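## Task

The rack's front holds twelve drive blanks in three rows of four. Every blank that protrudes must be pushed in until it bottoms out and latches, except the bottom-row blank that is second counting from the left when facing the rack, which must stay as it is. The rack is free-standing: tilting it beyond a slight amount fails, and it must finish in its original place.

## Robot and tools

ROBOT. Two arms, left_arm and right_arm, each with a two-finger gripper and a wrist camera. The calibrated base of left_arm is at about (+0.007, +0.260, 0) m and right_arm's at about (-0.011, -0.355, 0) m. A camera stand sits behind the arms.

FRAMES. The scene frame has its origin at table-top height, midway between the nominal bases. +x points out over the table, +z up, and left_arm is on the +y side (these are not image left/right). Reported hand positions (metres) and quat_wxyz orientations use this frame. Motion offsets, by contrast, use each arm's own Hand target axes: the fingers point along the gripper's +z and open and close along its y. end_effector_position is the point between the finger pads, about 1 cm short of the tips. Printed positions may be off by a few centimetres, more at long reach.

ROW LAYOUT. Every motion command uses rows of 14 numbers, each in [-1, 1]: dx, dy, dz, rx, ry, rz, opening for left_arm, then the same seven for right_arm. Both arms are always included. dx..rz are an offset, not a pose: they are measured from that arm's Hand target as it stood when the action or move began, in the Hand target's own axes. 1.0 equals 0.6 m of travel or 180 degrees; rx, ry, rz form a single rotation vector. Opening is absolute: +1 fully open (0.093 m), -1 closed. Sending six zeros re-commands the current Hand target; to keep a gripper unchanged, resend its current opening (a 0 there means half open).

execute_actions(actions, cameras). actions is a list of actions; each action is a table of up to 15 rows, one per 1/30 s step; a shorter table repeats its last row to fill 15 steps. Every row in an action counts from the action's start pose, not from the row before, but the next action starts from the new Hand target, so the same offset sent twice moves twice as far. An empty list returns the full state plus images. cameras: list of names, ["all"], or []; an unknown name invalidates the call.

move(target, speed, blend, opening_speed, grip_force, blocking, cameras). target is one 14-number row or a list of up to 15 rows; all rows are offsets from the same starting Hand targets. Paths are straight and end together, within at most 10 s. speed: m/s per arm path, 0.002 to 2.9, default 0.25 (rotation up to twice that in rad/s); one value or one per target. blend: corner-rounding distance in m for a list; 0 means stop at each. opening_speed: rate on the -1..+1 scale per second, at least 0.2. grip_force: newtons per pad, 10 to 50, persists. blocking=false returns after about 0.5 s while the move continues. The result adds a move: line giving the ending (done, off_target, moving, held, fault) and limits (paced = pose clipped, held = steps withheld). Moves do not avoid obstacles or the other arm.

wait(seconds 0 to 10, cameras): lets the scene run holding commands. stop(cameras): brakes a running move. zoom_image(camera, region): camera is cam_head_left, cam_head_right, cam_left_wrist or cam_right_wrist; region [x0, y0, x1, y1] pixels from top-left, at most 504 by 504, of that camera's newest image. read_manual(section): licence texts only. finished_scene(scene): ends the current scene, given its number; irreversible.

CAMERAS. cam_head_left, cam_head_right, cam_high, cam_low, cam_left_wrist, cam_right_wrist, all 672x504. Calibration is approximate; fixed cameras may have shifted slightly.

RESULT LINES. Hand target is the last commanded pose after clipping; the gripper often rests short of it, and the next command (even zeros) re-requests it. Tool commands shows current commands. grip_measured is the finger motor position on the -1..+1 scale (pads meet near -0.94). Joint positions end with the finger opening in metres. Joint velocities may read within noise. Joint torques include arm weight and are noisy; joints 1 to 3 wrap at ±28 N m. Motor temperatures: MOTOR HOT appears at 75 °C; at 90 °C that arm folds and idles; at 100 °C it goes limp.

BEHAVIOUR. Orientation commands are clipped to within 40 degrees of the measured one each step. Friction and weight can leave the gripper short, low or tilted; check the reported pose after each move and correct tilt. An arm blocked by contact keeps pushing until you command a target back behind the gripper. Harder contact comes from faster moves and targets set deeper past the contact point, so approach the blanks slowly and aim only a little past the latch depth.

AVOID. Tipping or shifting the rack (push straight, gently, ideally near its middle height); contact or squeezing between the two arms; paths passing close to an arm's own base (route around it); fast impacts; long pushes toward unreachable poses, which heat motors; anything falling off the table. Do not push the one blank that must stay out.

Each tool is called after "Request:" in YAML: its name, and indented under it one key for each argument.

## Session

Request:
execute_actions:
  actions: []

Scene clock: 0.00 s.
left_arm: end_effector_position=(+0.3944, +0.2656, +0.0714) grip_measured=+1.000 end_effector_quat_wxyz=(+0.505, -0.053, +0.858, +0.075) | right_arm: end_effector_position=(+0.3643, -0.3992, +0.0550) grip_measured=+1.000 end_effector_quat_wxyz=(+0.518, +0.085, +0.844, -0.110)
Joint positions: left_arm=[-0.103 1.541 0.455 0.565 -0.275 -0.069 0.093] | right_arm=[0.042 1.618 0.363 0.778 0.285 0.034 0.093]
Joint velocities: within noise
Joint torques (N m): no reading
Motor temperatures (°C): left_arm=[28 32 36 38 25 26 28] | right_arm=[25 31 35 30 29 27 26]
Heat: left arm: 38 °C; right arm: 35 °C.
Hand target: left_arm +0.3951, +0.2655, +0.0730; +0.506, -0.053, +0.858, +0.075 | right_arm +0.3686, -0.3992, +0.0633; +0.529, +0.087, +0.837, -0.109
Tool commands: left_gripper/opening=+1.0 right_gripper/opening=+1.0
camera_calibration:
cam_left_wrist: T_world_to_cam=[[0.163524, -0.983163, -0.0815553, 0.202191], [-0.796314, -0.082742, -0.599197, 0.419166], [0.58236, 0.162927, -0.796437, -0.129714], [0, 0, 0, 1]] pos_world=[0.376265, 0.254603, 0.164344]
cam_right_wrist: T_world_to_cam=[[-0.250205, -0.962886, 0.101231, -0.298688], [-0.777623, 0.137566, -0.613496, 0.409015], [0.576801, -0.232219, -0.783183, -0.175189], [0, 0, 0, 1]] pos_world=[0.344376, -0.384551, 0.14396]

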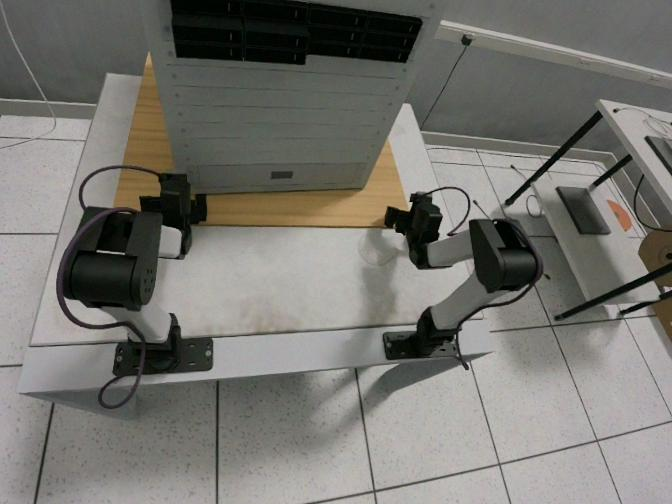

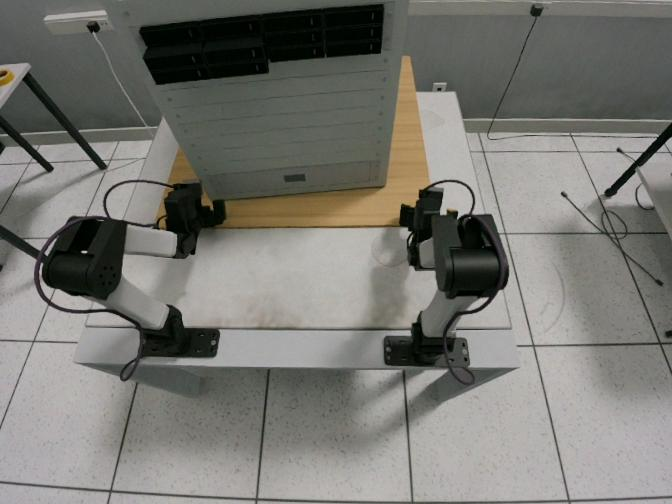

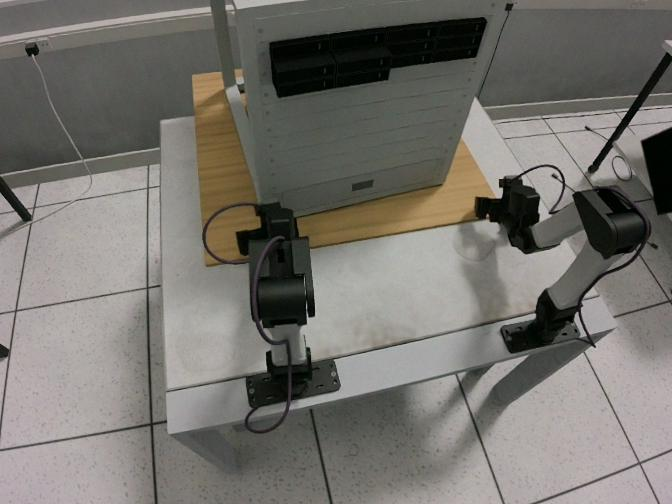

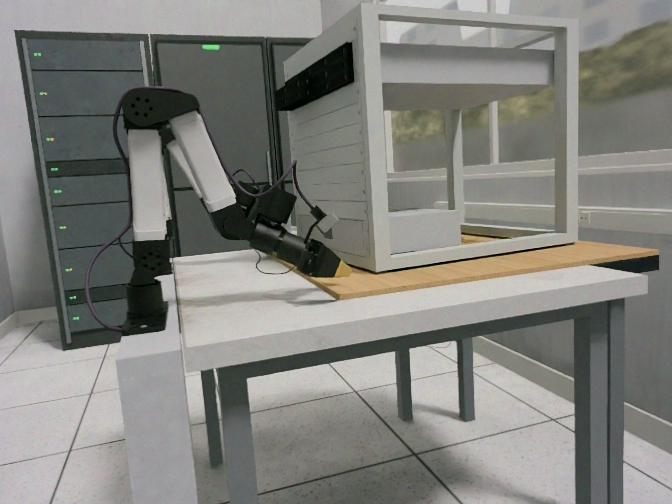

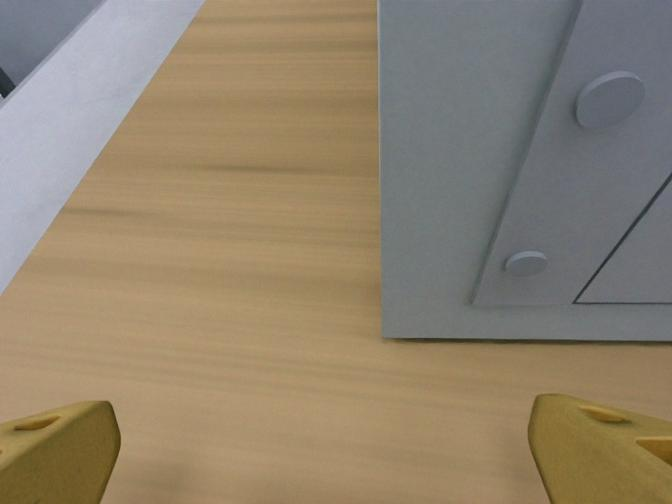

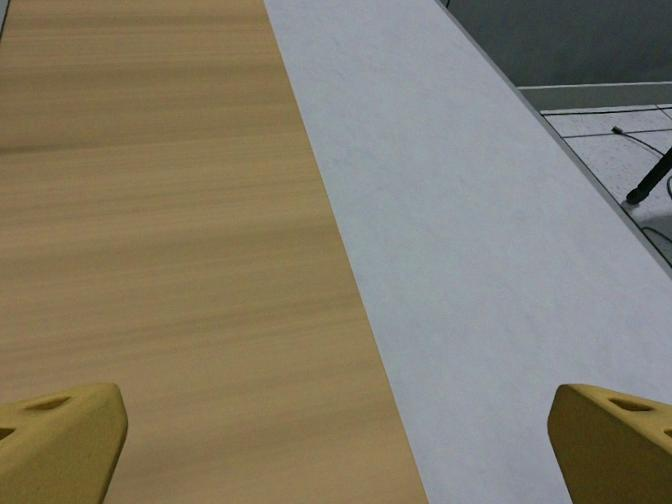

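Request:
zoom_image:
  camera: "cam_high"
  region: [250, 0, 510, 120]

Request:
zoom_image:
  camera: "cam_head_right"
  region: [120, 0, 420, 110]

Request:
zoom_image:
  camera: "cam_head_left"
  region: [140, 0, 450, 90]

Request:
zoom_image:
  camera: "cam_low"
  region: [260, 20, 400, 130]

Scaled by 1.938 from the camera's 672x504 image, which has a finer 960x720 frame.

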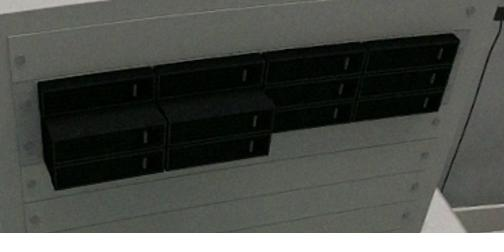

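Scaled by 1.680 from the camera's 672x504 image, which has a finer 960x720 frame.

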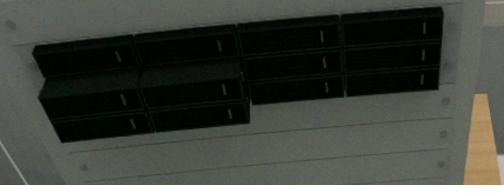

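Scaled by 1.626 from the camera's 672x504 image, which has a finer 960x720 frame.

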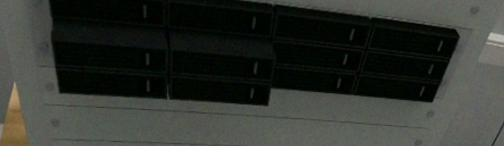

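Scaled by 3.600 from the camera's 672x504 image, which has a finer 960x720 frame.

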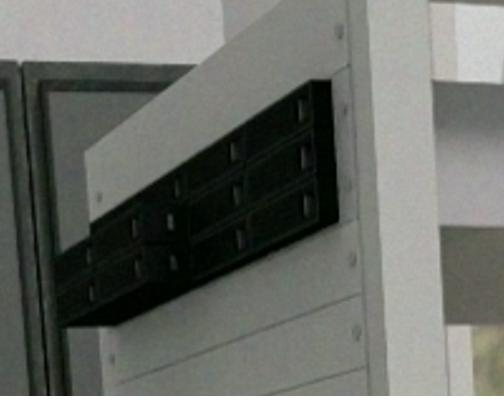

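Request:
move:
  target:
    - [0.0237,0.0397,-0.2118,0,0,0,1,0,0,0,0,0,0,1]
    - [-0.544,-0.1257,-0.5145,0.0121,-0.1591,-0.0219,1,0,0,0,0,0,0,1]
  blend: [0.03,0]
  cameras: ["all"]

Scene clock: 20.17 s.
left_arm: end_effector_position=(+0.3007, +0.1394, +0.4928) grip_measured=+1.000 end_effector_quat_wxyz=(+0.701, -0.045, +0.709, +0.053) | right_arm: end_effector_position=(+0.3642, -0.3992, +0.0549) grip_measured=+1.000 end_effector_quat_wxyz=(+0.517, +0.085, +0.844, -0.110)
Joint positions: left_arm=[-0.849 1.14 1.501 -0.38 -0.989 -0.003 0.093] | right_arm=[0.042 1.618 0.363 0.777 0.285 0.034 0.093]
Joint torques (N m): left_arm=[-0.21 -1.7 7.83 2.01 -0.24 0.02] | right_arm=[-0.06 -6.53 5.27 1.86 0.19 0.02]
Motor temperatures (°C): left_arm=[28 33 38 43 25 26 28] | right_arm=[25 32 36 33 29 27 26]
Heat: left arm: 43 °C; right arm: 36 °C.
Hand target: left_arm +0.3000, +0.1403, +0.5006; +0.705, -0.053, +0.705, +0.052 | right_arm +0.3686, -0.3992, +0.0632; +0.529, +0.087, +0.837, -0.109
Off the commanded pose: left_arm 0.008 m, 1 deg | right_arm 0.009 m, 2 deg.
move: done
camera_calibration:
cam_left_wrist: T_world_to_cam=[[0.13785, -0.99024, -0.0205499, 0.106468], [-0.420707, -0.0397577, -0.906325, 0.618975], [0.896662, 0.133583, -0.422082, 0.00607105], [0, 0, 0, 1]] pos_world=[0.240287, 0.129227, 0.565743]
cam_right_wrist: T_world_to_cam=[[-0.250122, -0.962887, 0.10143, -0.298725], [-0.778081, 0.137552, -0.612918, 0.408962], [0.576219, -0.232225, -0.783609, -0.175086], [0, 0, 0, 1]] pos_world=[0.344376, -0.384551, 0.143761]

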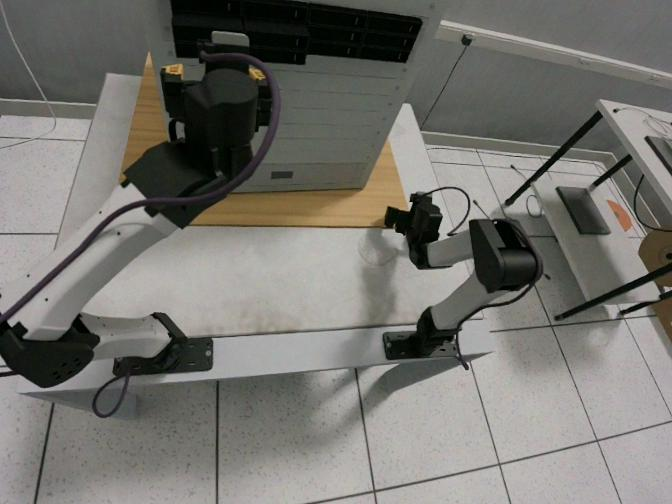

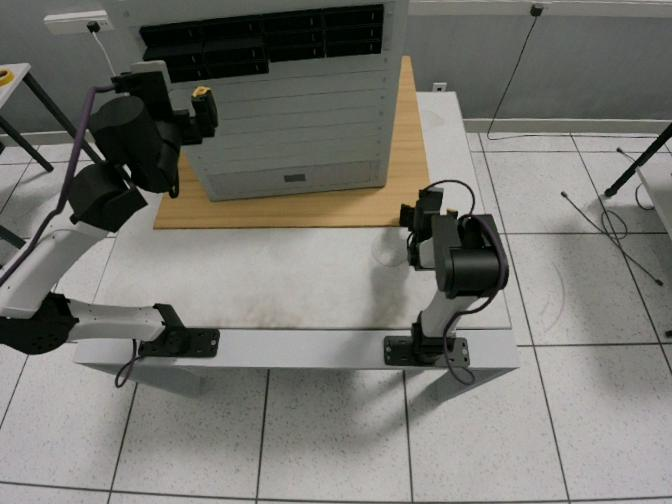

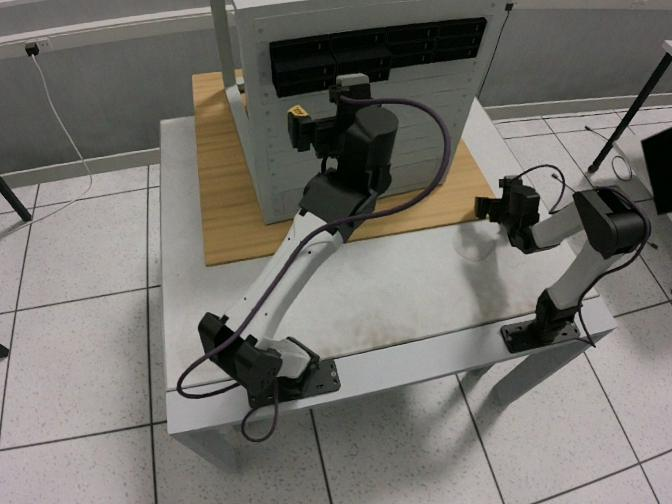

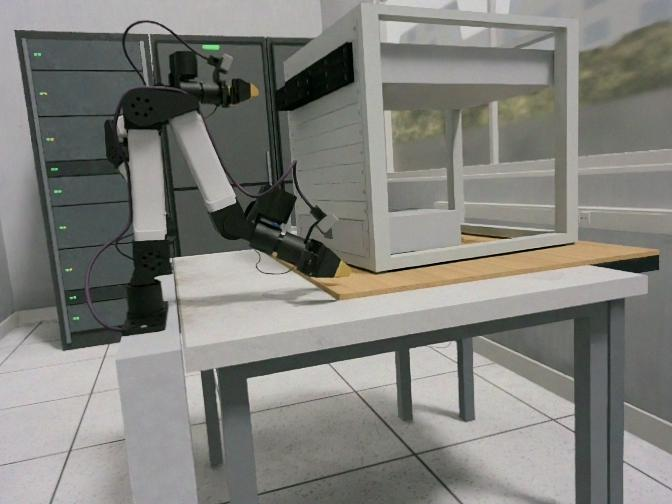

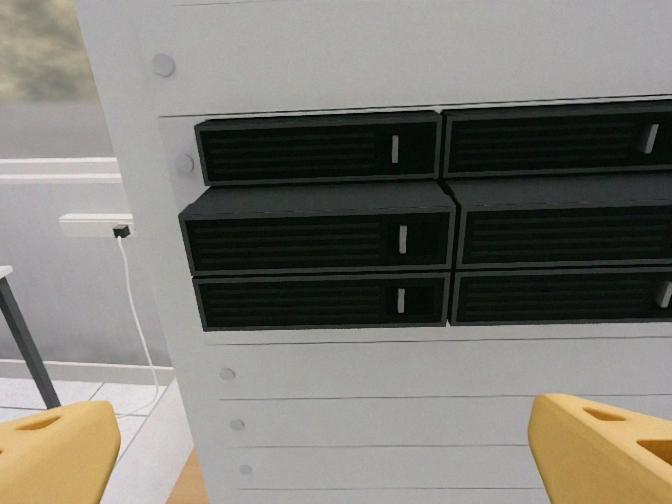

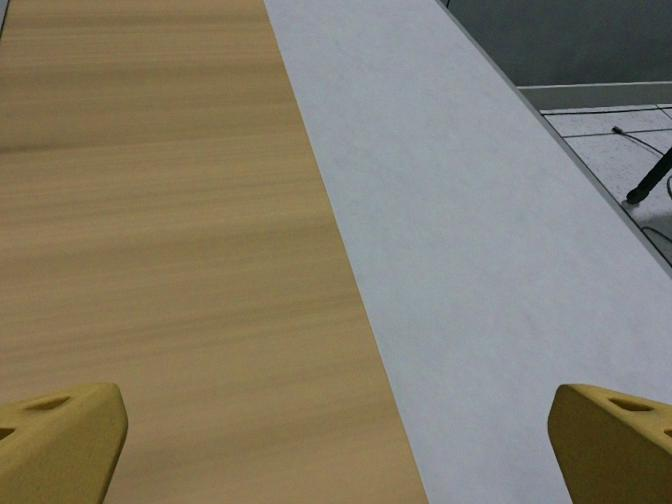

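Request:
move:
  target: [-0.010,0.008,0.070,0,0,0,-1,0,0,0,0,0,0,1]
  cameras: ["cam_left_wrist","cam_head_left"]

Scene clock: 26.70 s.
left_arm: end_effector_position=(+0.3390, +0.1525, +0.4972) grip_measured=-0.991 end_effector_quat_wxyz=(+0.699, -0.050, +0.711, +0.063) | right_arm: end_effector_position=(+0.3642, -0.3992, +0.0549) grip_measured=+1.000 end_effector_quat_wxyz=(+0.517, +0.085, +0.844, -0.110)
Joint positions: left_arm=[-0.682 1.222 1.571 -0.374 -0.843 0 0] | right_arm=[0.042 1.618 0.363 0.777 0.285 0.034 0.093]
Joint torques (N m): left_arm=[0.76 -2.51 8.12 2.16 0.06 -0.01] | right_arm=[-0.13 -6.65 5.07 1.84 0.17 0.05]
Heat: left arm: 43 °C; right arm: 36 °C.
Hand target: left_arm +0.3407, +0.1513, +0.5067; +0.705, -0.053, +0.705, +0.052 | right_arm +0.3686, -0.3992, +0.0632; +0.529, +0.087, +0.837, -0.109
Off the commanded pose: left_arm 0.010 m, 2 deg | right_arm 0.009 m, 2 deg.
move: done
camera_calibration:
cam_left_wrist: T_world_to_cam=[[0.15876, -0.986971, -0.0261562, 0.109337], [-0.425748, -0.0445333, -0.903745, 0.64084], [0.890805, 0.154614, -0.427271, -0.0268255], [0, 0, 0, 1]] pos_world=[0.279374, 0.140598, 0.570554]
Images, in order (width x height): cam_head_left 672x504, cam_left_wrist 672x504.

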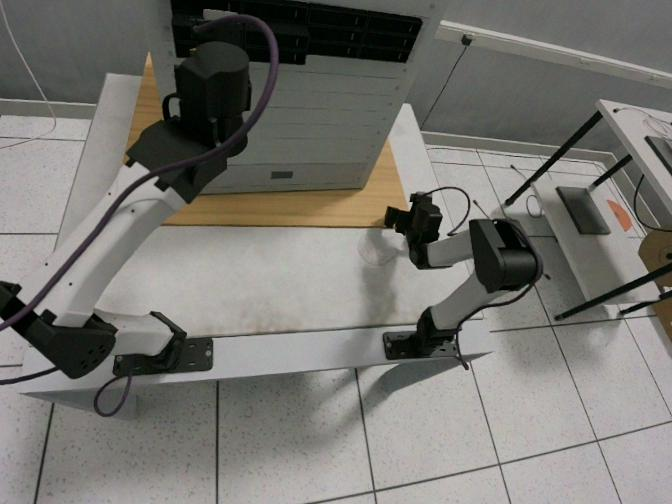

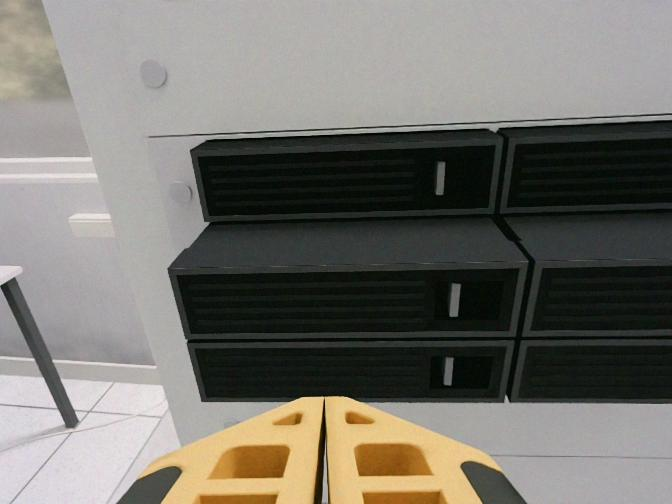

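Request:
move:
  target: [-0.003,0.0,0.082,0,0,0,-1,0,0,0,0,0,0,1]
  speed: 0.06
  cameras: ["cam_left_wrist"]

Scene clock: 31.13 s.
left_arm: end_effector_position=(+0.3867, +0.1600, +0.4985) grip_measured=-0.991 end_effector_quat_wxyz=(+0.697, -0.051, +0.713, +0.062) | right_arm: end_effector_position=(+0.3642, -0.3992, +0.0549) grip_measured=+1.000 end_effector_quat_wxyz=(+0.517, +0.085, +0.844, -0.110)
Joint positions: left_arm=[-0.537 1.342 1.659 -0.344 -0.698 0 0] | right_arm=[0.042 1.618 0.363 0.777 0.285 0.034 0.093]
Joint torques (N m): left_arm=[0.75 -3.55 8.35 2.28 0.08 -0.01] | right_arm=[-0.03 -6.48 5.19 1.84 0.16 0.02]
Heat: left arm: 44 °C; right arm: 37 °C.
Hand target: left_arm +0.3895, +0.1585, +0.5083; +0.705, -0.053, +0.705, +0.052 | right_arm +0.3686, -0.3992, +0.0632; +0.529, +0.087, +0.837, -0.109
Off the commanded pose: left_arm 0.011 m, 2 deg | right_arm 0.009 m, 2 deg.
move: off_target (left_arm)
camera_calibration:
cam_left_wrist: T_world_to_cam=[[0.158709, -0.987, -0.0253423, 0.108927], [-0.429685, -0.0459379, -0.90181, 0.663327], [0.888922, 0.154014, -0.43139, -0.066986], [0, 0, 0, 1]] pos_world=[0.327279, 0.1483, 0.572058]
Images, in order (width x height): cam_left_wrist 672x504.

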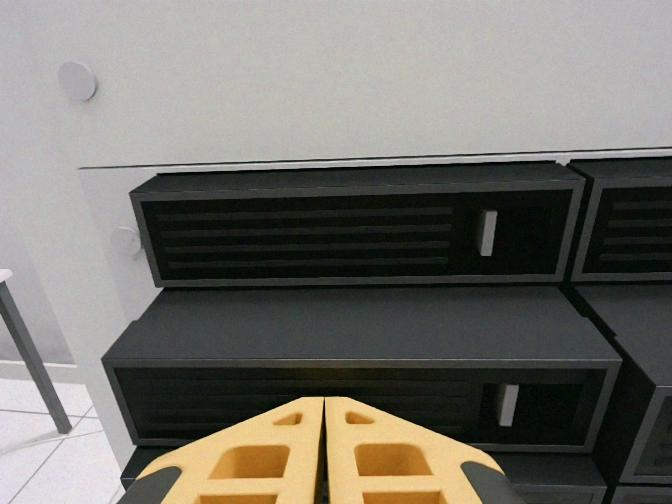

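Request:
move:
  target: [0,0.0,0.017,0,0,0,-1,0,0,0,0,0,0,1]
  speed: 0.04
  cameras: ["cam_left_wrist"]

Scene clock: 33.13 s.
left_arm: end_effector_position=(+0.3957, +0.1613, +0.4993) grip_measured=-0.991 end_effector_quat_wxyz=(+0.697, -0.051, +0.712, +0.061) | right_arm: end_effector_position=(+0.3642, -0.3992, +0.0549) grip_measured=+1.000 end_effector_quat_wxyz=(+0.517, +0.085, +0.844, -0.110)
Joint positions: left_arm=[-0.513 1.367 1.68 -0.338 -0.674 0 0] | right_arm=[0.042 1.618 0.363 0.777 0.285 0.034 0.093]
Joint torques (N m): left_arm=[0.91 -3.62 8.36 2.3 0.08 -0.01] | right_arm=[-0.05 -6.52 5.37 1.87 0.17 0.01]
Heat: left arm: 44 °C; right arm: 37 °C.
Hand target: left_arm +0.3995, +0.1601, +0.5085; +0.705, -0.053, +0.705, +0.052 | right_arm +0.3686, -0.3992, +0.0632; +0.529, +0.087, +0.837, -0.109
Off the commanded pose: left_arm 0.010 m, 2 deg | right_arm 0.009 m, 2 deg.
move: done
camera_calibration:
cam_left_wrist: T_world_to_cam=[[0.157682, -0.987206, -0.0236582, 0.108414], [-0.428525, -0.0468225, -0.902316, 0.668014], [0.889664, 0.152417, -0.430426, -0.0754361], [0, 0, 0, 1]] pos_world=[0.336278, 0.149803, 0.572855]
Images, in order (width x height): cam_left_wrist 672x504.

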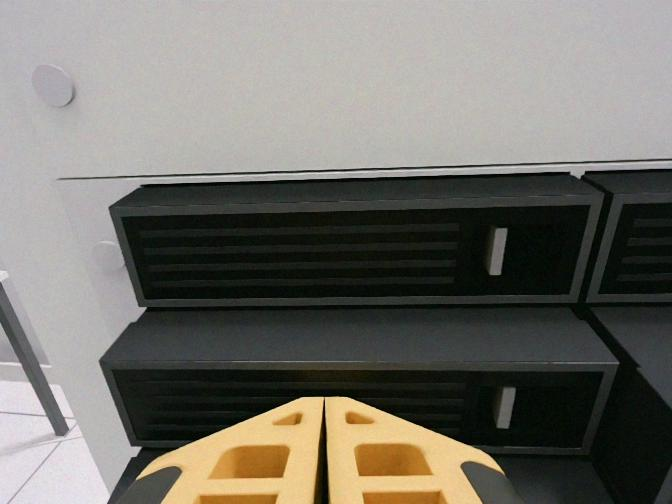

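Request:
move:
  target: [0,0.0,0.023,0,0,0,-1,0,0,0,0,0,0,1]
  speed: 0.04
  cameras: ["cam_left_wrist"]

Scene clock: 35.87 s.
left_arm: end_effector_position=(+0.4078, +0.1628, +0.5002) grip_measured=-0.991 end_effector_quat_wxyz=(+0.698, -0.051, +0.712, +0.060) | right_arm: end_effector_position=(+0.3642, -0.3992, +0.0549) grip_measured=+1.000 end_effector_quat_wxyz=(+0.517, +0.085, +0.844, -0.110)
Joint positions: left_arm=[-0.485 1.402 1.709 -0.33 -0.645 0 0] | right_arm=[0.042 1.618 0.363 0.777 0.285 0.034 0.093]
Joint torques (N m): left_arm=[1.2 -3.62 8.47 2.31 0.11 -0.01] | right_arm=[-0.02 -6.49 5.03 1.86 0.15 0.01]
Heat: left arm: 44 °C; right arm: 37 °C.
Hand target: left_arm +0.4132, +0.1621, +0.5084; +0.705, -0.053, +0.705, +0.052 | right_arm +0.3686, -0.3992, +0.0632; +0.529, +0.087, +0.837, -0.109
Off the commanded pose: left_arm 0.010 m, 1 deg | right_arm 0.009 m, 2 deg.
move: done
camera_calibration:
cam_left_wrist: T_world_to_cam=[[0.156522, -0.987435, -0.0217345, 0.107474], [-0.427035, -0.0478157, -0.90297, 0.673914], [0.890585, 0.150616, -0.429153, -0.0867016], [0, 0, 0, 1]] pos_world=[0.348178, 0.151406, 0.573651]
Images, in order (width x height): cam_left_wrist 672x504.

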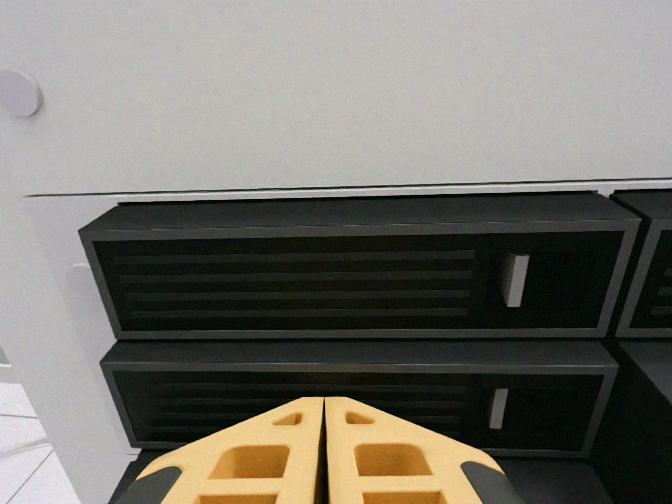

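Request:
move:
  target: [0,0.0,0.0117,0,0,0,-1,0,0,0,0,0,0,1]
  speed: 0.03
  cameras: ["cam_left_wrist"]

Scene clock: 37.83 s.
left_arm: end_effector_position=(+0.4145, +0.1636, +0.5007) grip_measured=-0.991 end_effector_quat_wxyz=(+0.698, -0.050, +0.712, +0.059) | right_arm: end_effector_position=(+0.3642, -0.3992, +0.0549) grip_measured=+1.000 end_effector_quat_wxyz=(+0.517, +0.085, +0.844, -0.110)
Joint positions: left_arm=[-0.47 1.422 1.728 -0.329 -0.627 0 0] | right_arm=[0.042 1.618 0.363 0.777 0.285 0.034 0.093]
Joint torques (N m): left_arm=[1.18 -3.78 8.35 2.35 0.08 -0.01] | right_arm=[0.02 -6.57 5.18 1.88 0.19 0]
Heat: left arm: 44 °C; right arm: 37 °C.
Hand target: left_arm +0.4202, +0.1630, +0.5083; +0.705, -0.053, +0.705, +0.052 | right_arm +0.3686, -0.3992, +0.0632; +0.529, +0.087, +0.837, -0.109
Off the commanded pose: left_arm 0.010 m, 1 deg | right_arm 0.009 m, 2 deg.
move: done
camera_calibration:
cam_left_wrist: T_world_to_cam=[[0.154272, -0.987791, -0.0216424, 0.108226], [-0.427616, -0.0470056, -0.902738, 0.677225], [0.890699, 0.148522, -0.429647, -0.0920448], [0, 0, 0, 1]] pos_world=[0.35488, 0.152409, 0.574152]
Images, in order (width x height): cam_left_wrist 672x504.

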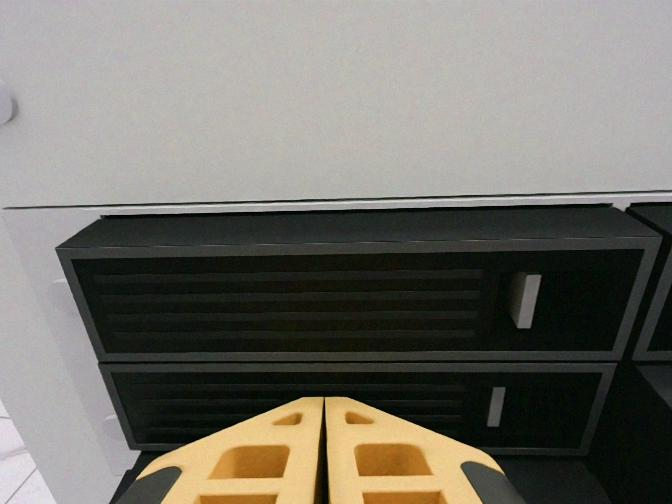

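Request:
move:
  target: [0,0.0,0.006,0,0,0,-1,0,0,0,0,0,0,1]
  speed: 0.03
  cameras: ["cam_left_wrist"]

Scene clock: 40.07 s.
left_arm: end_effector_position=(+0.4150, +0.1633, +0.5010) grip_measured=-0.991 end_effector_quat_wxyz=(+0.697, -0.049, +0.713, +0.058) | right_arm: end_effector_position=(+0.3642, -0.3992, +0.0549) grip_measured=+1.000 end_effector_quat_wxyz=(+0.517, +0.085, +0.844, -0.110)
Joint positions: left_arm=[-0.469 1.424 1.733 -0.334 -0.622 0 0] | right_arm=[0.042 1.618 0.363 0.777 0.285 0.034 0.093]
Joint torques (N m): left_arm=[1.68 -3.07 8.53 2.42 0.11 -0.01] | right_arm=[-0.01 -6.5 5.03 1.87 0.19 0.06]
Heat: left arm: 45 °C; right arm: 37 °C.
Hand target: left_arm +0.4237, +0.1635, +0.5084; +0.705, -0.053, +0.705, +0.052 | right_arm +0.3686, -0.3992, +0.0632; +0.529, +0.087, +0.837, -0.109
Off the commanded pose: left_arm 0.011 m, 1 deg | right_arm 0.009 m, 2 deg.
move: off_target (left_arm)
camera_calibration:
cam_left_wrist: T_world_to_cam=[[0.151219, -0.988246, -0.0224031, 0.109538], [-0.429043, -0.0451998, -0.902152, 0.677733], [0.890536, 0.146035, -0.430835, -0.0912618], [0, 0, 0, 1]] pos_world=[0.355485, 0.152211, 0.574554]
Images, in order (width x height): cam_left_wrist 672x504.

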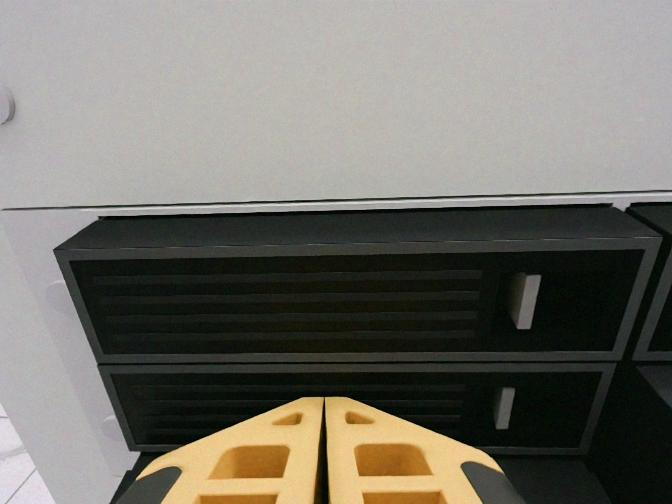

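Request:
move:
  target: [0,0.0,0.008,0,0,0,-1,0,0,0,0,0,0,1]
  speed: 0.03
  cameras: ["cam_left_wrist"]

Request:
move:
  target: [0.0,0.0,-0.11,0,0,0,-1,0,0,0,0,0,0,1]
  cameras: ["cam_left_wrist"]

Scene clock: 42.63 s.
left_arm: end_effector_position=(+0.4155, +0.1633, +0.5009) grip_measured=-0.991 end_effector_quat_wxyz=(+0.695, -0.047, +0.715, +0.060) | right_arm: end_effector_position=(+0.3642, -0.3992, +0.0549) grip_measured=+1.000 end_effector_quat_wxyz=(+0.517, +0.085, +0.844, -0.110)
Joint positions: left_arm=[-0.468 1.429 1.744 -0.347 -0.621 0 0] | right_arm=[0.042 1.618 0.363 0.777 0.285 0.034 0.093]
Joint torques (N m): left_arm=[2.45 -2.3 8.44 2.59 0.18 -0.01] | right_arm=[0.1 -6.64 5.24 1.89 0.12 0.07]
Heat: left arm: 45 °C; right arm: 37 °C.
Hand target: left_arm +0.4285, +0.1643, +0.5084; +0.705, -0.053, +0.705, +0.052 | right_arm +0.3686, -0.3992, +0.0632; +0.529, +0.087, +0.837, -0.109
Off the commanded pose: left_arm 0.015 m, 2 deg | right_arm 0.009 m, 2 deg.
move: off_target (left_arm)
camera_calibration:
cam_left_wrist: T_world_to_cam=[[0.150304, -0.988276, -0.0268029, 0.112052], [-0.435259, -0.0418065, -0.899334, 0.678517], [0.88767, 0.14684, -0.43644, -0.087875], [0, 0, 0, 1]] pos_world=[0.356493, 0.152009, 0.574865]
Images, in order (width x height): cam_left_wrist 672x504.

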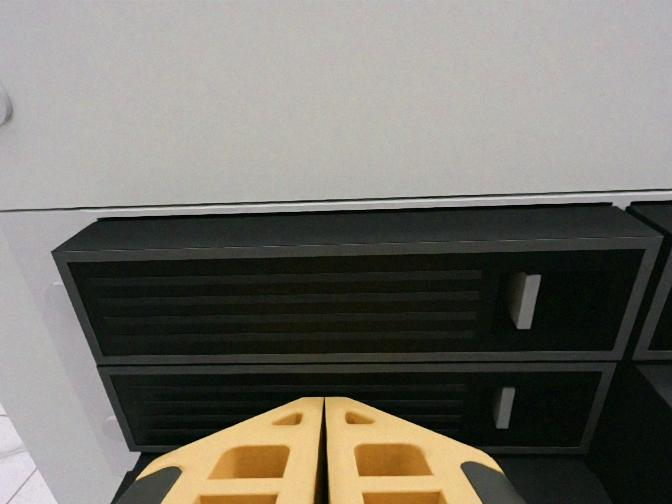

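Scene clock: 43.80 s.
left_arm: end_effector_position=(+0.3640, +0.1543, +0.5143) grip_measured=-0.991 end_effector_quat_wxyz=(+0.710, -0.053, +0.701, +0.046) | right_arm: end_effector_position=(+0.3642, -0.3992, +0.0549) grip_measured=+1.000 end_effector_quat_wxyz=(+0.517, +0.085, +0.844, -0.110)
Joint positions: left_arm=[-0.597 1.296 1.66 -0.349 -0.738 0 0] | right_arm=[0.042 1.618 0.363 0.777 0.285 0.034 0.093]
Joint torques (N m): left_arm=[-0.29 -4.83 4.55 2.05 -0.22 -0.01] | right_arm=[0.08 -6.67 5.12 1.87 0.14 0.06]
Heat: left arm: 45 °C; right arm: 37 °C.
Hand target: left_arm +0.3632, +0.1546, +0.5084; +0.705, -0.053, +0.705, +0.052 | right_arm +0.3686, -0.3992, +0.0632; +0.529, +0.087, +0.837, -0.109
Off the commanded pose: left_arm 0.006 m, 1 deg | right_arm 0.009 m, 2 deg.
move: done
camera_calibration:
cam_left_wrist: T_world_to_cam=[[0.138814, -0.990314, 0.00306421, 0.100453], [-0.397344, -0.0585301, -0.915801, 0.664985], [0.90711, 0.125909, -0.40162, -0.0567479], [0, 0, 0, 1]] pos_world=[0.30176, 0.145547, 0.585895]
Images, in order (width x height): cam_left_wrist 672x504.

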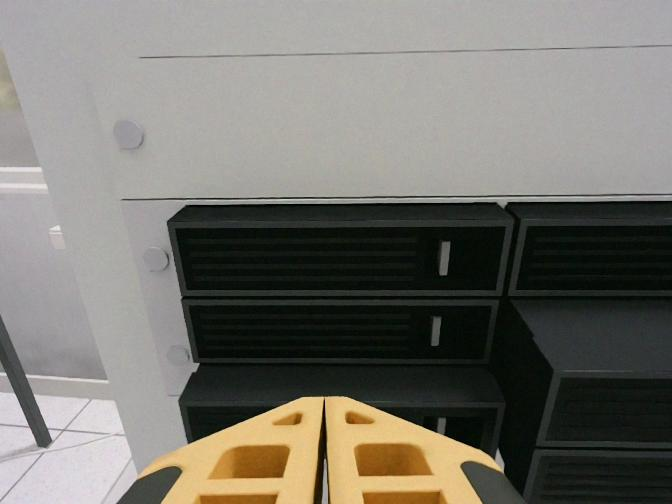

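Request:
move:
  target: [0.055,0.0,-0.025,0,0,0,-1,0,0,0,0,0,0,1]
  cameras: ["cam_left_wrist"]

Scene clock: 46.40 s.
left_arm: end_effector_position=(+0.3523, +0.1497, +0.4748) grip_measured=-0.991 end_effector_quat_wxyz=(+0.702, -0.046, +0.709, +0.053) | right_arm: end_effector_position=(+0.3642, -0.3992, +0.0549) grip_measured=+1.000 end_effector_quat_wxyz=(+0.517, +0.085, +0.844, -0.110)
Joint positions: left_arm=[-0.644 1.206 1.449 -0.256 -0.785 0 0] | right_arm=[0.042 1.618 0.363 0.777 0.285 0.034 0.093]
Joint torques (N m): left_arm=[-0.32 -5.45 4.79 2.23 -0.23 -0.03] | right_arm=[-0.06 -6.48 5.09 1.87 0.17 0.03]
Heat: left arm: 45 °C; right arm: 37 °C.
Hand target: left_arm +0.3483, +0.1523, +0.4754; +0.705, -0.053, +0.705, +0.052 | right_arm +0.3686, -0.3992, +0.0632; +0.529, +0.087, +0.837, -0.109
Off the commanded pose: left_arm 0.005 m, 1 deg | right_arm 0.009 m, 2 deg.
move: done
camera_calibration:
cam_left_wrist: T_world_to_cam=[[0.139338, -0.990096, -0.0171633, 0.10699], [-0.419037, -0.0432501, -0.906938, 0.625071], [0.897214, 0.133563, -0.420914, -0.0498914], [0, 0, 0, 1]] pos_world=[0.291784, 0.139629, 0.547738]
Images, in order (width x height): cam_left_wrist 672x504.

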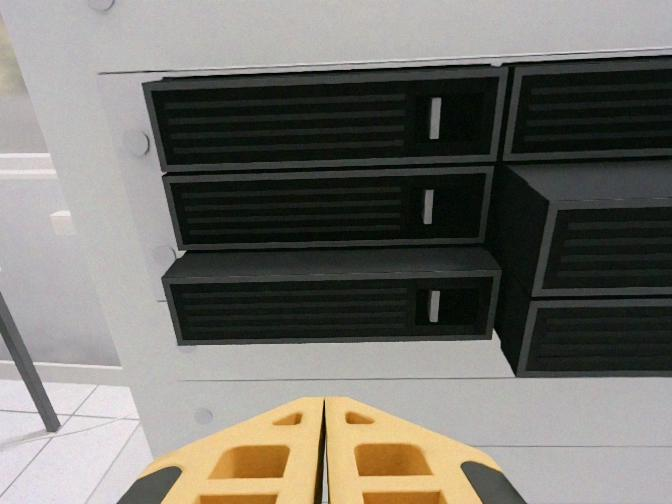

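Request:
move:
  target: [0.0095,0.002,0.065,0,0,0,-1,0,0,0,0,0,0,1]
  speed: 0.08
  cameras: ["cam_left_wrist"]

Scene clock: 49.93 s.
left_arm: end_effector_position=(+0.3834, +0.1613, +0.4662) grip_measured=-0.991 end_effector_quat_wxyz=(+0.701, -0.054, +0.709, +0.060) | right_arm: end_effector_position=(+0.3642, -0.3992, +0.0549) grip_measured=+1.000 end_effector_quat_wxyz=(+0.517, +0.085, +0.844, -0.110)
Joint positions: left_arm=[-0.539 1.266 1.449 -0.196 -0.701 0 0] | right_arm=[0.042 1.618 0.363 0.777 0.285 0.034 0.093]
Joint torques (N m): left_arm=[0.73 -3.64 7.12 2.26 0.09 -0.01] | right_arm=[0.05 -6.71 5.26 1.89 0.18 0.1]
Heat: left arm: 46 °C; right arm: 37 °C.
Hand target: left_arm +0.3867, +0.1592, +0.4697; +0.705, -0.053, +0.705, +0.052 | right_arm +0.3686, -0.3992, +0.0632; +0.529, +0.087, +0.837, -0.109
Off the commanded pose: left_arm 0.005 m, 1 deg | right_arm 0.009 m, 2 deg.
move: done
camera_calibration:
cam_left_wrist: T_world_to_cam=[[0.159758, -0.98702, -0.0163746, 0.10526], [-0.418654, -0.0527221, -0.906614, 0.631993], [0.893983, 0.151694, -0.421643, -0.084336], [0, 0, 0, 1]] pos_world=[0.323165, 0.150007, 0.539138]
Images, in order (width x height): cam_left_wrist 672x504.

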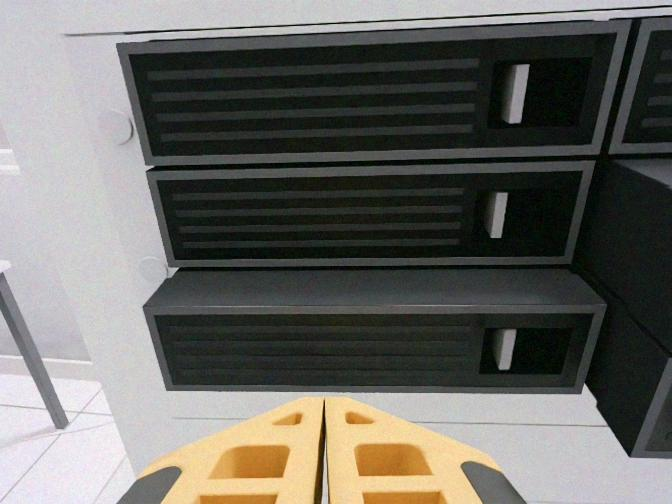

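Request:
move:
  target: [-0.007,0,0.020,0,0,0,-1,0,0,0,0,0,0,1]
  speed: 0.05
  cameras: ["cam_left_wrist"]

Scene clock: 53.40 s.
left_arm: end_effector_position=(+0.3953, +0.1626, +0.4647) grip_measured=-0.991 end_effector_quat_wxyz=(+0.699, -0.052, +0.711, +0.061) | right_arm: end_effector_position=(+0.3642, -0.3992, +0.0549) grip_measured=+1.000 end_effector_quat_wxyz=(+0.517, +0.085, +0.844, -0.110)
Joint positions: left_arm=[-0.511 1.299 1.472 -0.194 -0.672 0 0] | right_arm=[0.042 1.618 0.363 0.777 0.285 0.034 0.093]
Joint torques (N m): left_arm=[0.83 -3.52 8.83 2.22 0.08 -0.01] | right_arm=[-0.12 -6.84 5 1.93 0.2 0.02]
Heat: left arm: 46 °C; right arm: 37 °C.
Hand target: left_arm +0.3986, +0.1611, +0.4739; +0.705, -0.053, +0.705, +0.052 | right_arm +0.3686, -0.3992, +0.0632; +0.529, +0.087, +0.837, -0.109
Off the commanded pose: left_arm 0.010 m, 1 deg | right_arm 0.009 m, 2 deg.
move: done
camera_calibration:
cam_left_wrist: T_world_to_cam=[[0.158829, -0.987081, -0.0210787, 0.107194], [-0.425163, -0.0491118, -0.903784, 0.636374], [0.891072, 0.152509, -0.42747, -0.0920649], [0, 0, 0, 1]] pos_world=[0.335574, 0.151104, 0.538049]
Images, in order (width x height): cam_left_wrist 672x504.

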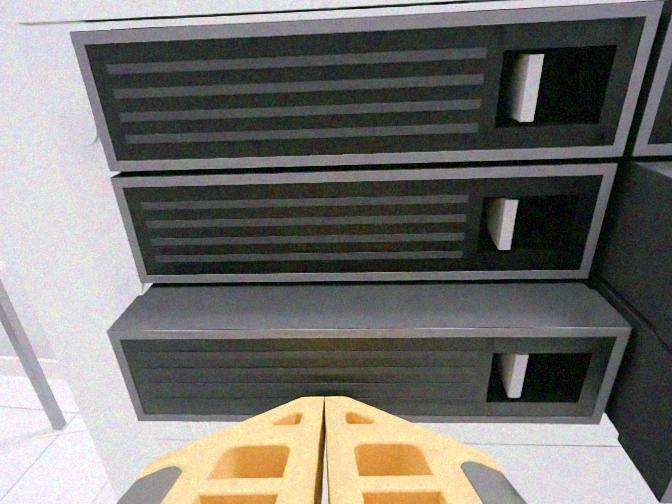

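Request:
move:
  target: [-0.012,0,-0.014,0,0,0,-1,0,0,0,0,0,0,1]
  speed: 0.1
  cameras: ["cam_left_wrist"]

Scene clock: 55.47 s.
left_arm: end_effector_position=(+0.3924, +0.1612, +0.4729) grip_measured=-0.991 end_effector_quat_wxyz=(+0.702, -0.052, +0.708, +0.056) | right_arm: end_effector_position=(+0.3642, -0.3992, +0.0549) grip_measured=+1.000 end_effector_quat_wxyz=(+0.517, +0.085, +0.844, -0.110)
Joint positions: left_arm=[-0.517 1.299 1.497 -0.207 -0.671 0 0] | right_arm=[0.042 1.618 0.363 0.777 0.285 0.034 0.093]
Joint torques (N m): left_arm=[-0.39 -4.52 8.7 1.99 -0.11 -0.01] | right_arm=[0.03 -6.32 4.98 1.84 0.17 0.03]
Heat: left arm: 46 °C; right arm: 37 °C.
Hand target: left_arm +0.3903, +0.1598, +0.4811; +0.705, -0.053, +0.705, +0.052 | right_arm +0.3686, -0.3992, +0.0632; +0.529, +0.087, +0.837, -0.109
Off the commanded pose: left_arm 0.009 m, 1 deg | right_arm 0.009 m, 2 deg.
move: done
camera_calibration:
cam_left_wrist: T_world_to_cam=[[0.151822, -0.988313, -0.0136684, 0.105932], [-0.416242, -0.0513871, -0.907801, 0.641294], [0.896489, 0.143514, -0.419179, -0.0903739], [0, 0, 0, 1]] pos_world=[0.33187, 0.150618, 0.545732]
Images, in order (width x height): cam_left_wrist 672x504.

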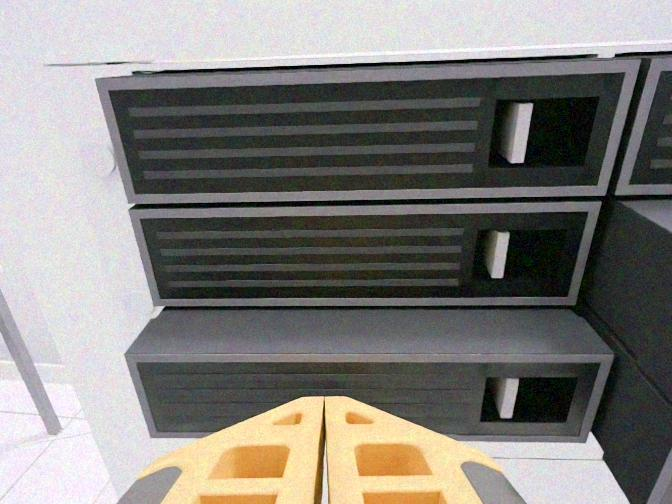

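Request:
move:
  target: [0.003,0,0.030,0,0,0,-1,0,0,0,0,0,0,1]
  speed: 0.04
  cameras: ["cam_left_wrist"]

Scene clock: 57.53 s.
left_arm: end_effector_position=(+0.4044, +0.1644, +0.4706) grip_measured=-0.991 end_effector_quat_wxyz=(+0.699, -0.053, +0.711, +0.061) | right_arm: end_effector_position=(+0.3642, -0.3992, +0.0549) grip_measured=+1.000 end_effector_quat_wxyz=(+0.517, +0.085, +0.844, -0.110)
Joint positions: left_arm=[-0.489 1.334 1.522 -0.207 -0.652 0 0] | right_arm=[0.042 1.618 0.363 0.777 0.285 0.034 0.093]
Joint torques (N m): left_arm=[0.8 -3.74 8.79 2.23 0.11 -0.01] | right_arm=[0.01 -6.56 5.26 1.84 0.22 0.04]
Heat: left arm: 46 °C; right arm: 37 °C.
Hand target: left_arm +0.4081, +0.1624, +0.4792; +0.705, -0.053, +0.705, +0.052 | right_arm +0.3686, -0.3992, +0.0632; +0.529, +0.087, +0.837, -0.109
Off the commanded pose: left_arm 0.010 m, 1 deg | right_arm 0.009 m, 2 deg.
move: done
camera_calibration:
cam_left_wrist: T_world_to_cam=[[0.161149, -0.986726, -0.0200511, 0.106236], [-0.424318, -0.0509264, -0.90408, 0.645808], [0.891059, 0.154199, -0.426892, -0.0984924], [0, 0, 0, 1]] pos_world=[0.344671, 0.152902, 0.543947]
Images, in order (width x height): cam_left_wrist 672x504.

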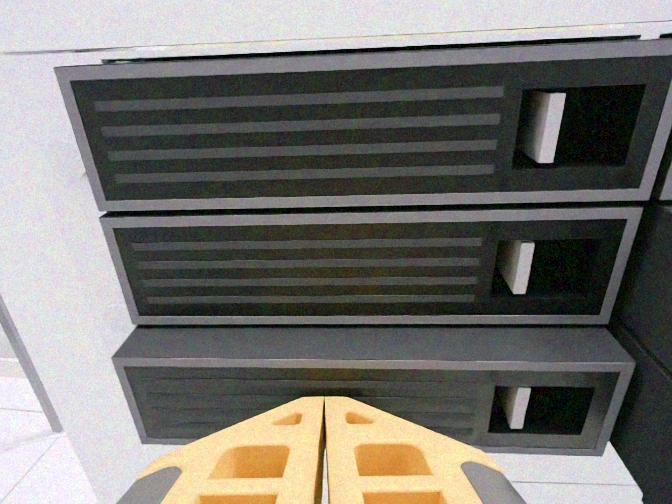

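Request:
move:
  target: [0,0,0.0133,0,0,0,-1,0,0,0,0,0,0,1]
  speed: 0.03

Request:
move:
  target: [0,0,0.009,0,0,0,-1,0,0,0,0,0,0,1]
  speed: 0.03
  cameras: ["cam_left_wrist"]

Scene clock: 59.27 s.
left_arm: end_effector_position=(+0.4110, +0.1654, +0.4707) grip_measured=-0.991 end_effector_quat_wxyz=(+0.698, -0.053, +0.711, +0.061) | right_arm: end_effector_position=(+0.3642, -0.3992, +0.0549) grip_measured=+1.000 end_effector_quat_wxyz=(+0.517, +0.085, +0.844, -0.110)
Joint positions: left_arm=[-0.473 1.354 1.539 -0.207 -0.636 0 0] | right_arm=[0.042 1.618 0.363 0.777 0.285 0.034 0.093]
Joint torques (N m): left_arm=[1.01 -3.66 8.79 2.29 0.12 -0.01] | right_arm=[-0.01 -6.58 5.01 1.89 0.17 0.03]
Heat: left arm: 46 °C; right arm: 37 °C.
Hand target: left_arm +0.4160, +0.1636, +0.4792; +0.705, -0.053, +0.705, +0.052 | right_arm +0.3686, -0.3992, +0.0632; +0.529, +0.087, +0.837, -0.109
Off the commanded pose: left_arm 0.010 m, 1 deg | right_arm 0.009 m, 2 deg.
move: done

Scene clock: 59.97 s.
left_arm: end_effector_position=(+0.4152, +0.1656, +0.4711) grip_measured=-0.991 end_effector_quat_wxyz=(+0.698, -0.052, +0.712, +0.060) | right_arm: end_effector_position=(+0.3642, -0.3992, +0.0549) grip_measured=+1.000 end_effector_quat_wxyz=(+0.517, +0.085, +0.844, -0.110)
Joint positions: left_arm=[-0.464 1.367 1.55 -0.206 -0.625 0 0] | right_arm=[0.042 1.618 0.363 0.777 0.285 0.034 0.093]
Joint torques (N m): left_arm=[1.24 -3.49 8.85 2.32 0.12 -0.01] | right_arm=[0.16 -6.75 4.89 1.86 0.16 0]
Heat: left arm: 46 °C; right arm: 37 °C.
Hand target: left_arm +0.4214, +0.1644, +0.4792; +0.705, -0.053, +0.705, +0.052 | right_arm +0.3686, -0.3992, +0.0632; +0.529, +0.087, +0.837, -0.109
Off the commanded pose: left_arm 0.010 m, 1 deg | right_arm 0.009 m, 2 deg.
move: done
camera_calibration:
cam_left_wrist: T_world_to_cam=[[0.158076, -0.987204, -0.0209637, 0.10744], [-0.426547, -0.0491224, -0.90313, 0.651045], [0.890545, 0.151705, -0.428854, -0.106517], [0, 0, 0, 1]] pos_world=[0.355576, 0.154205, 0.54455]
Images, in order (width x height): cam_left_wrist 672x504.

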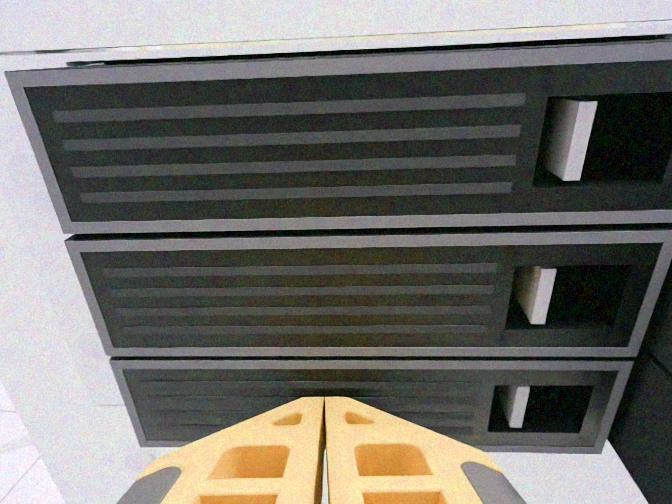

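Near flush. Press to the stop, then back off.

Request:
move:
  target: [0,0,0.008,0,0,0,-1,0,0,0,0,0,0,1]
  speed: 0.03

Request:
move:
  target: [0,0,0.0075,0,0,0,-1,0,0,0,0,0,0,1]
  speed: 0.03

Request:
move:
  target: [0,0,-0.14,0,0,0,-1,0,0,0,0,0,0,1]
  cameras: ["cam_left_wrist","cam_high"]

Scene clock: 62.10 s.
left_arm: end_effector_position=(+0.4157, +0.1655, +0.4716) grip_measured=-0.991 end_effector_quat_wxyz=(+0.697, -0.051, +0.713, +0.060) | right_arm: end_effector_position=(+0.3642, -0.3992, +0.0549) grip_measured=+1.000 end_effector_quat_wxyz=(+0.517, +0.085, +0.844, -0.110)
Joint positions: left_arm=[-0.463 1.37 1.558 -0.214 -0.622 0 0] | right_arm=[0.042 1.618 0.363 0.777 0.285 0.034 0.093]
Joint torques (N m): left_arm=[1.98 -2.52 8.9 2.44 0.18 -0.01] | right_arm=[0.09 -6.53 5.15 1.89 0.17 0.08]
Heat: left arm: 46 °C; right arm: 37 °C.
Hand target: left_arm +0.4262, +0.1651, +0.4791; +0.705, -0.053, +0.705, +0.052 | right_arm +0.3686, -0.3992, +0.0632; +0.529, +0.087, +0.837, -0.109
Off the commanded pose: left_arm 0.013 m, 2 deg | right_arm 0.009 m, 2 deg.
move: off_target (left_arm)

Scene clock: 62.87 s.
left_arm: end_effector_position=(+0.4161, +0.1656, +0.4718) grip_measured=-0.991 end_effector_quat_wxyz=(+0.695, -0.050, +0.715, +0.061) | right_arm: end_effector_position=(+0.3642, -0.3992, +0.0549) grip_measured=+1.000 end_effector_quat_wxyz=(+0.517, +0.085, +0.844, -0.110)
Joint positions: left_arm=[-0.462 1.373 1.568 -0.226 -0.621 0 0] | right_arm=[0.042 1.618 0.363 0.777 0.285 0.034 0.093]
Joint torques (N m): left_arm=[2.65 -1.74 8.83 2.62 0.25 0] | right_arm=[-0.02 -6.56 5.14 1.86 0.14 0.07]
Heat: left arm: 46 °C; right arm: 37 °C.
Hand target: left_arm +0.4305, +0.1658, +0.4794; +0.705, -0.053, +0.705, +0.052 | right_arm +0.3686, -0.3992, +0.0632; +0.529, +0.087, +0.837, -0.109
Off the commanded pose: left_arm 0.016 m, 2 deg | right_arm 0.009 m, 2 deg.
move: off_target (left_arm)

Scene clock: 64.07 s.
left_arm: end_effector_position=(+0.3470, +0.1541, +0.4885) grip_measured=-0.991 end_effector_quat_wxyz=(+0.713, -0.056, +0.697, +0.043) | right_arm: end_effector_position=(+0.3642, -0.3992, +0.0549) grip_measured=+1.000 end_effector_quat_wxyz=(+0.517, +0.085, +0.844, -0.110)
Joint positions: left_arm=[-0.642 1.193 1.466 -0.244 -0.783 0 0] | right_arm=[0.042 1.618 0.363 0.777 0.285 0.034 0.093]
Joint torques (N m): left_arm=[-0.29 -3.69 4.77 1.94 -0.22 -0.01] | right_arm=[-0.06 -6.64 5.09 1.88 0.23 0.05]
Heat: left arm: 46 °C; right arm: 37 °C.
Hand target: left_arm +0.3474, +0.1534, +0.4793; +0.705, -0.053, +0.705, +0.052 | right_arm +0.3686, -0.3992, +0.0632; +0.529, +0.087, +0.837, -0.109
Off the commanded pose: left_arm 0.009 m, 2 deg | right_arm 0.009 m, 2 deg.
move: done
camera_calibration:
cam_left_wrist: T_world_to_cam=[[0.139051, -0.990204, 0.0127234, 0.0978089], [-0.388146, -0.0663172, -0.919209, 0.634292], [0.911047, 0.122878, -0.393565, -0.0564761], [0, 0, 0, 1]] pos_world=[0.28405, 0.145855, 0.559575]
Images, in order (width x height): cam_high 672x504, cam_left_wrist 672x504.

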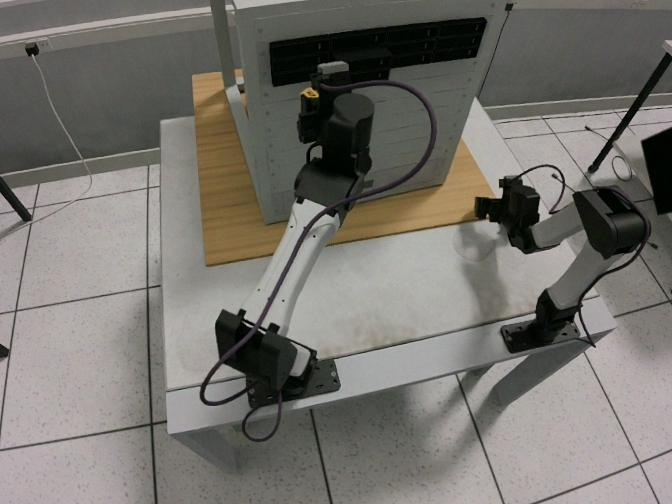

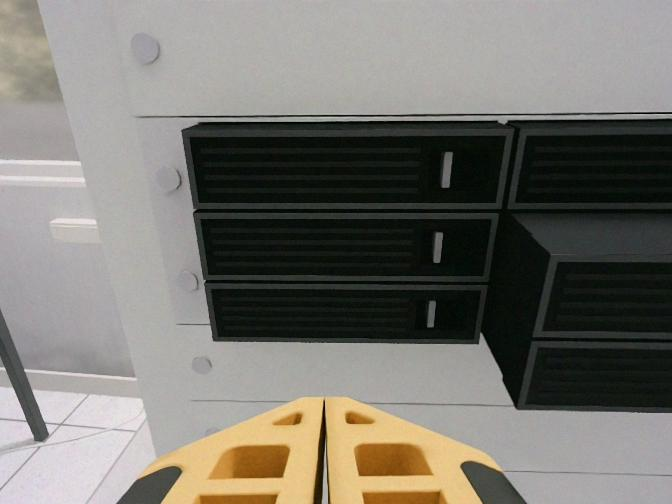

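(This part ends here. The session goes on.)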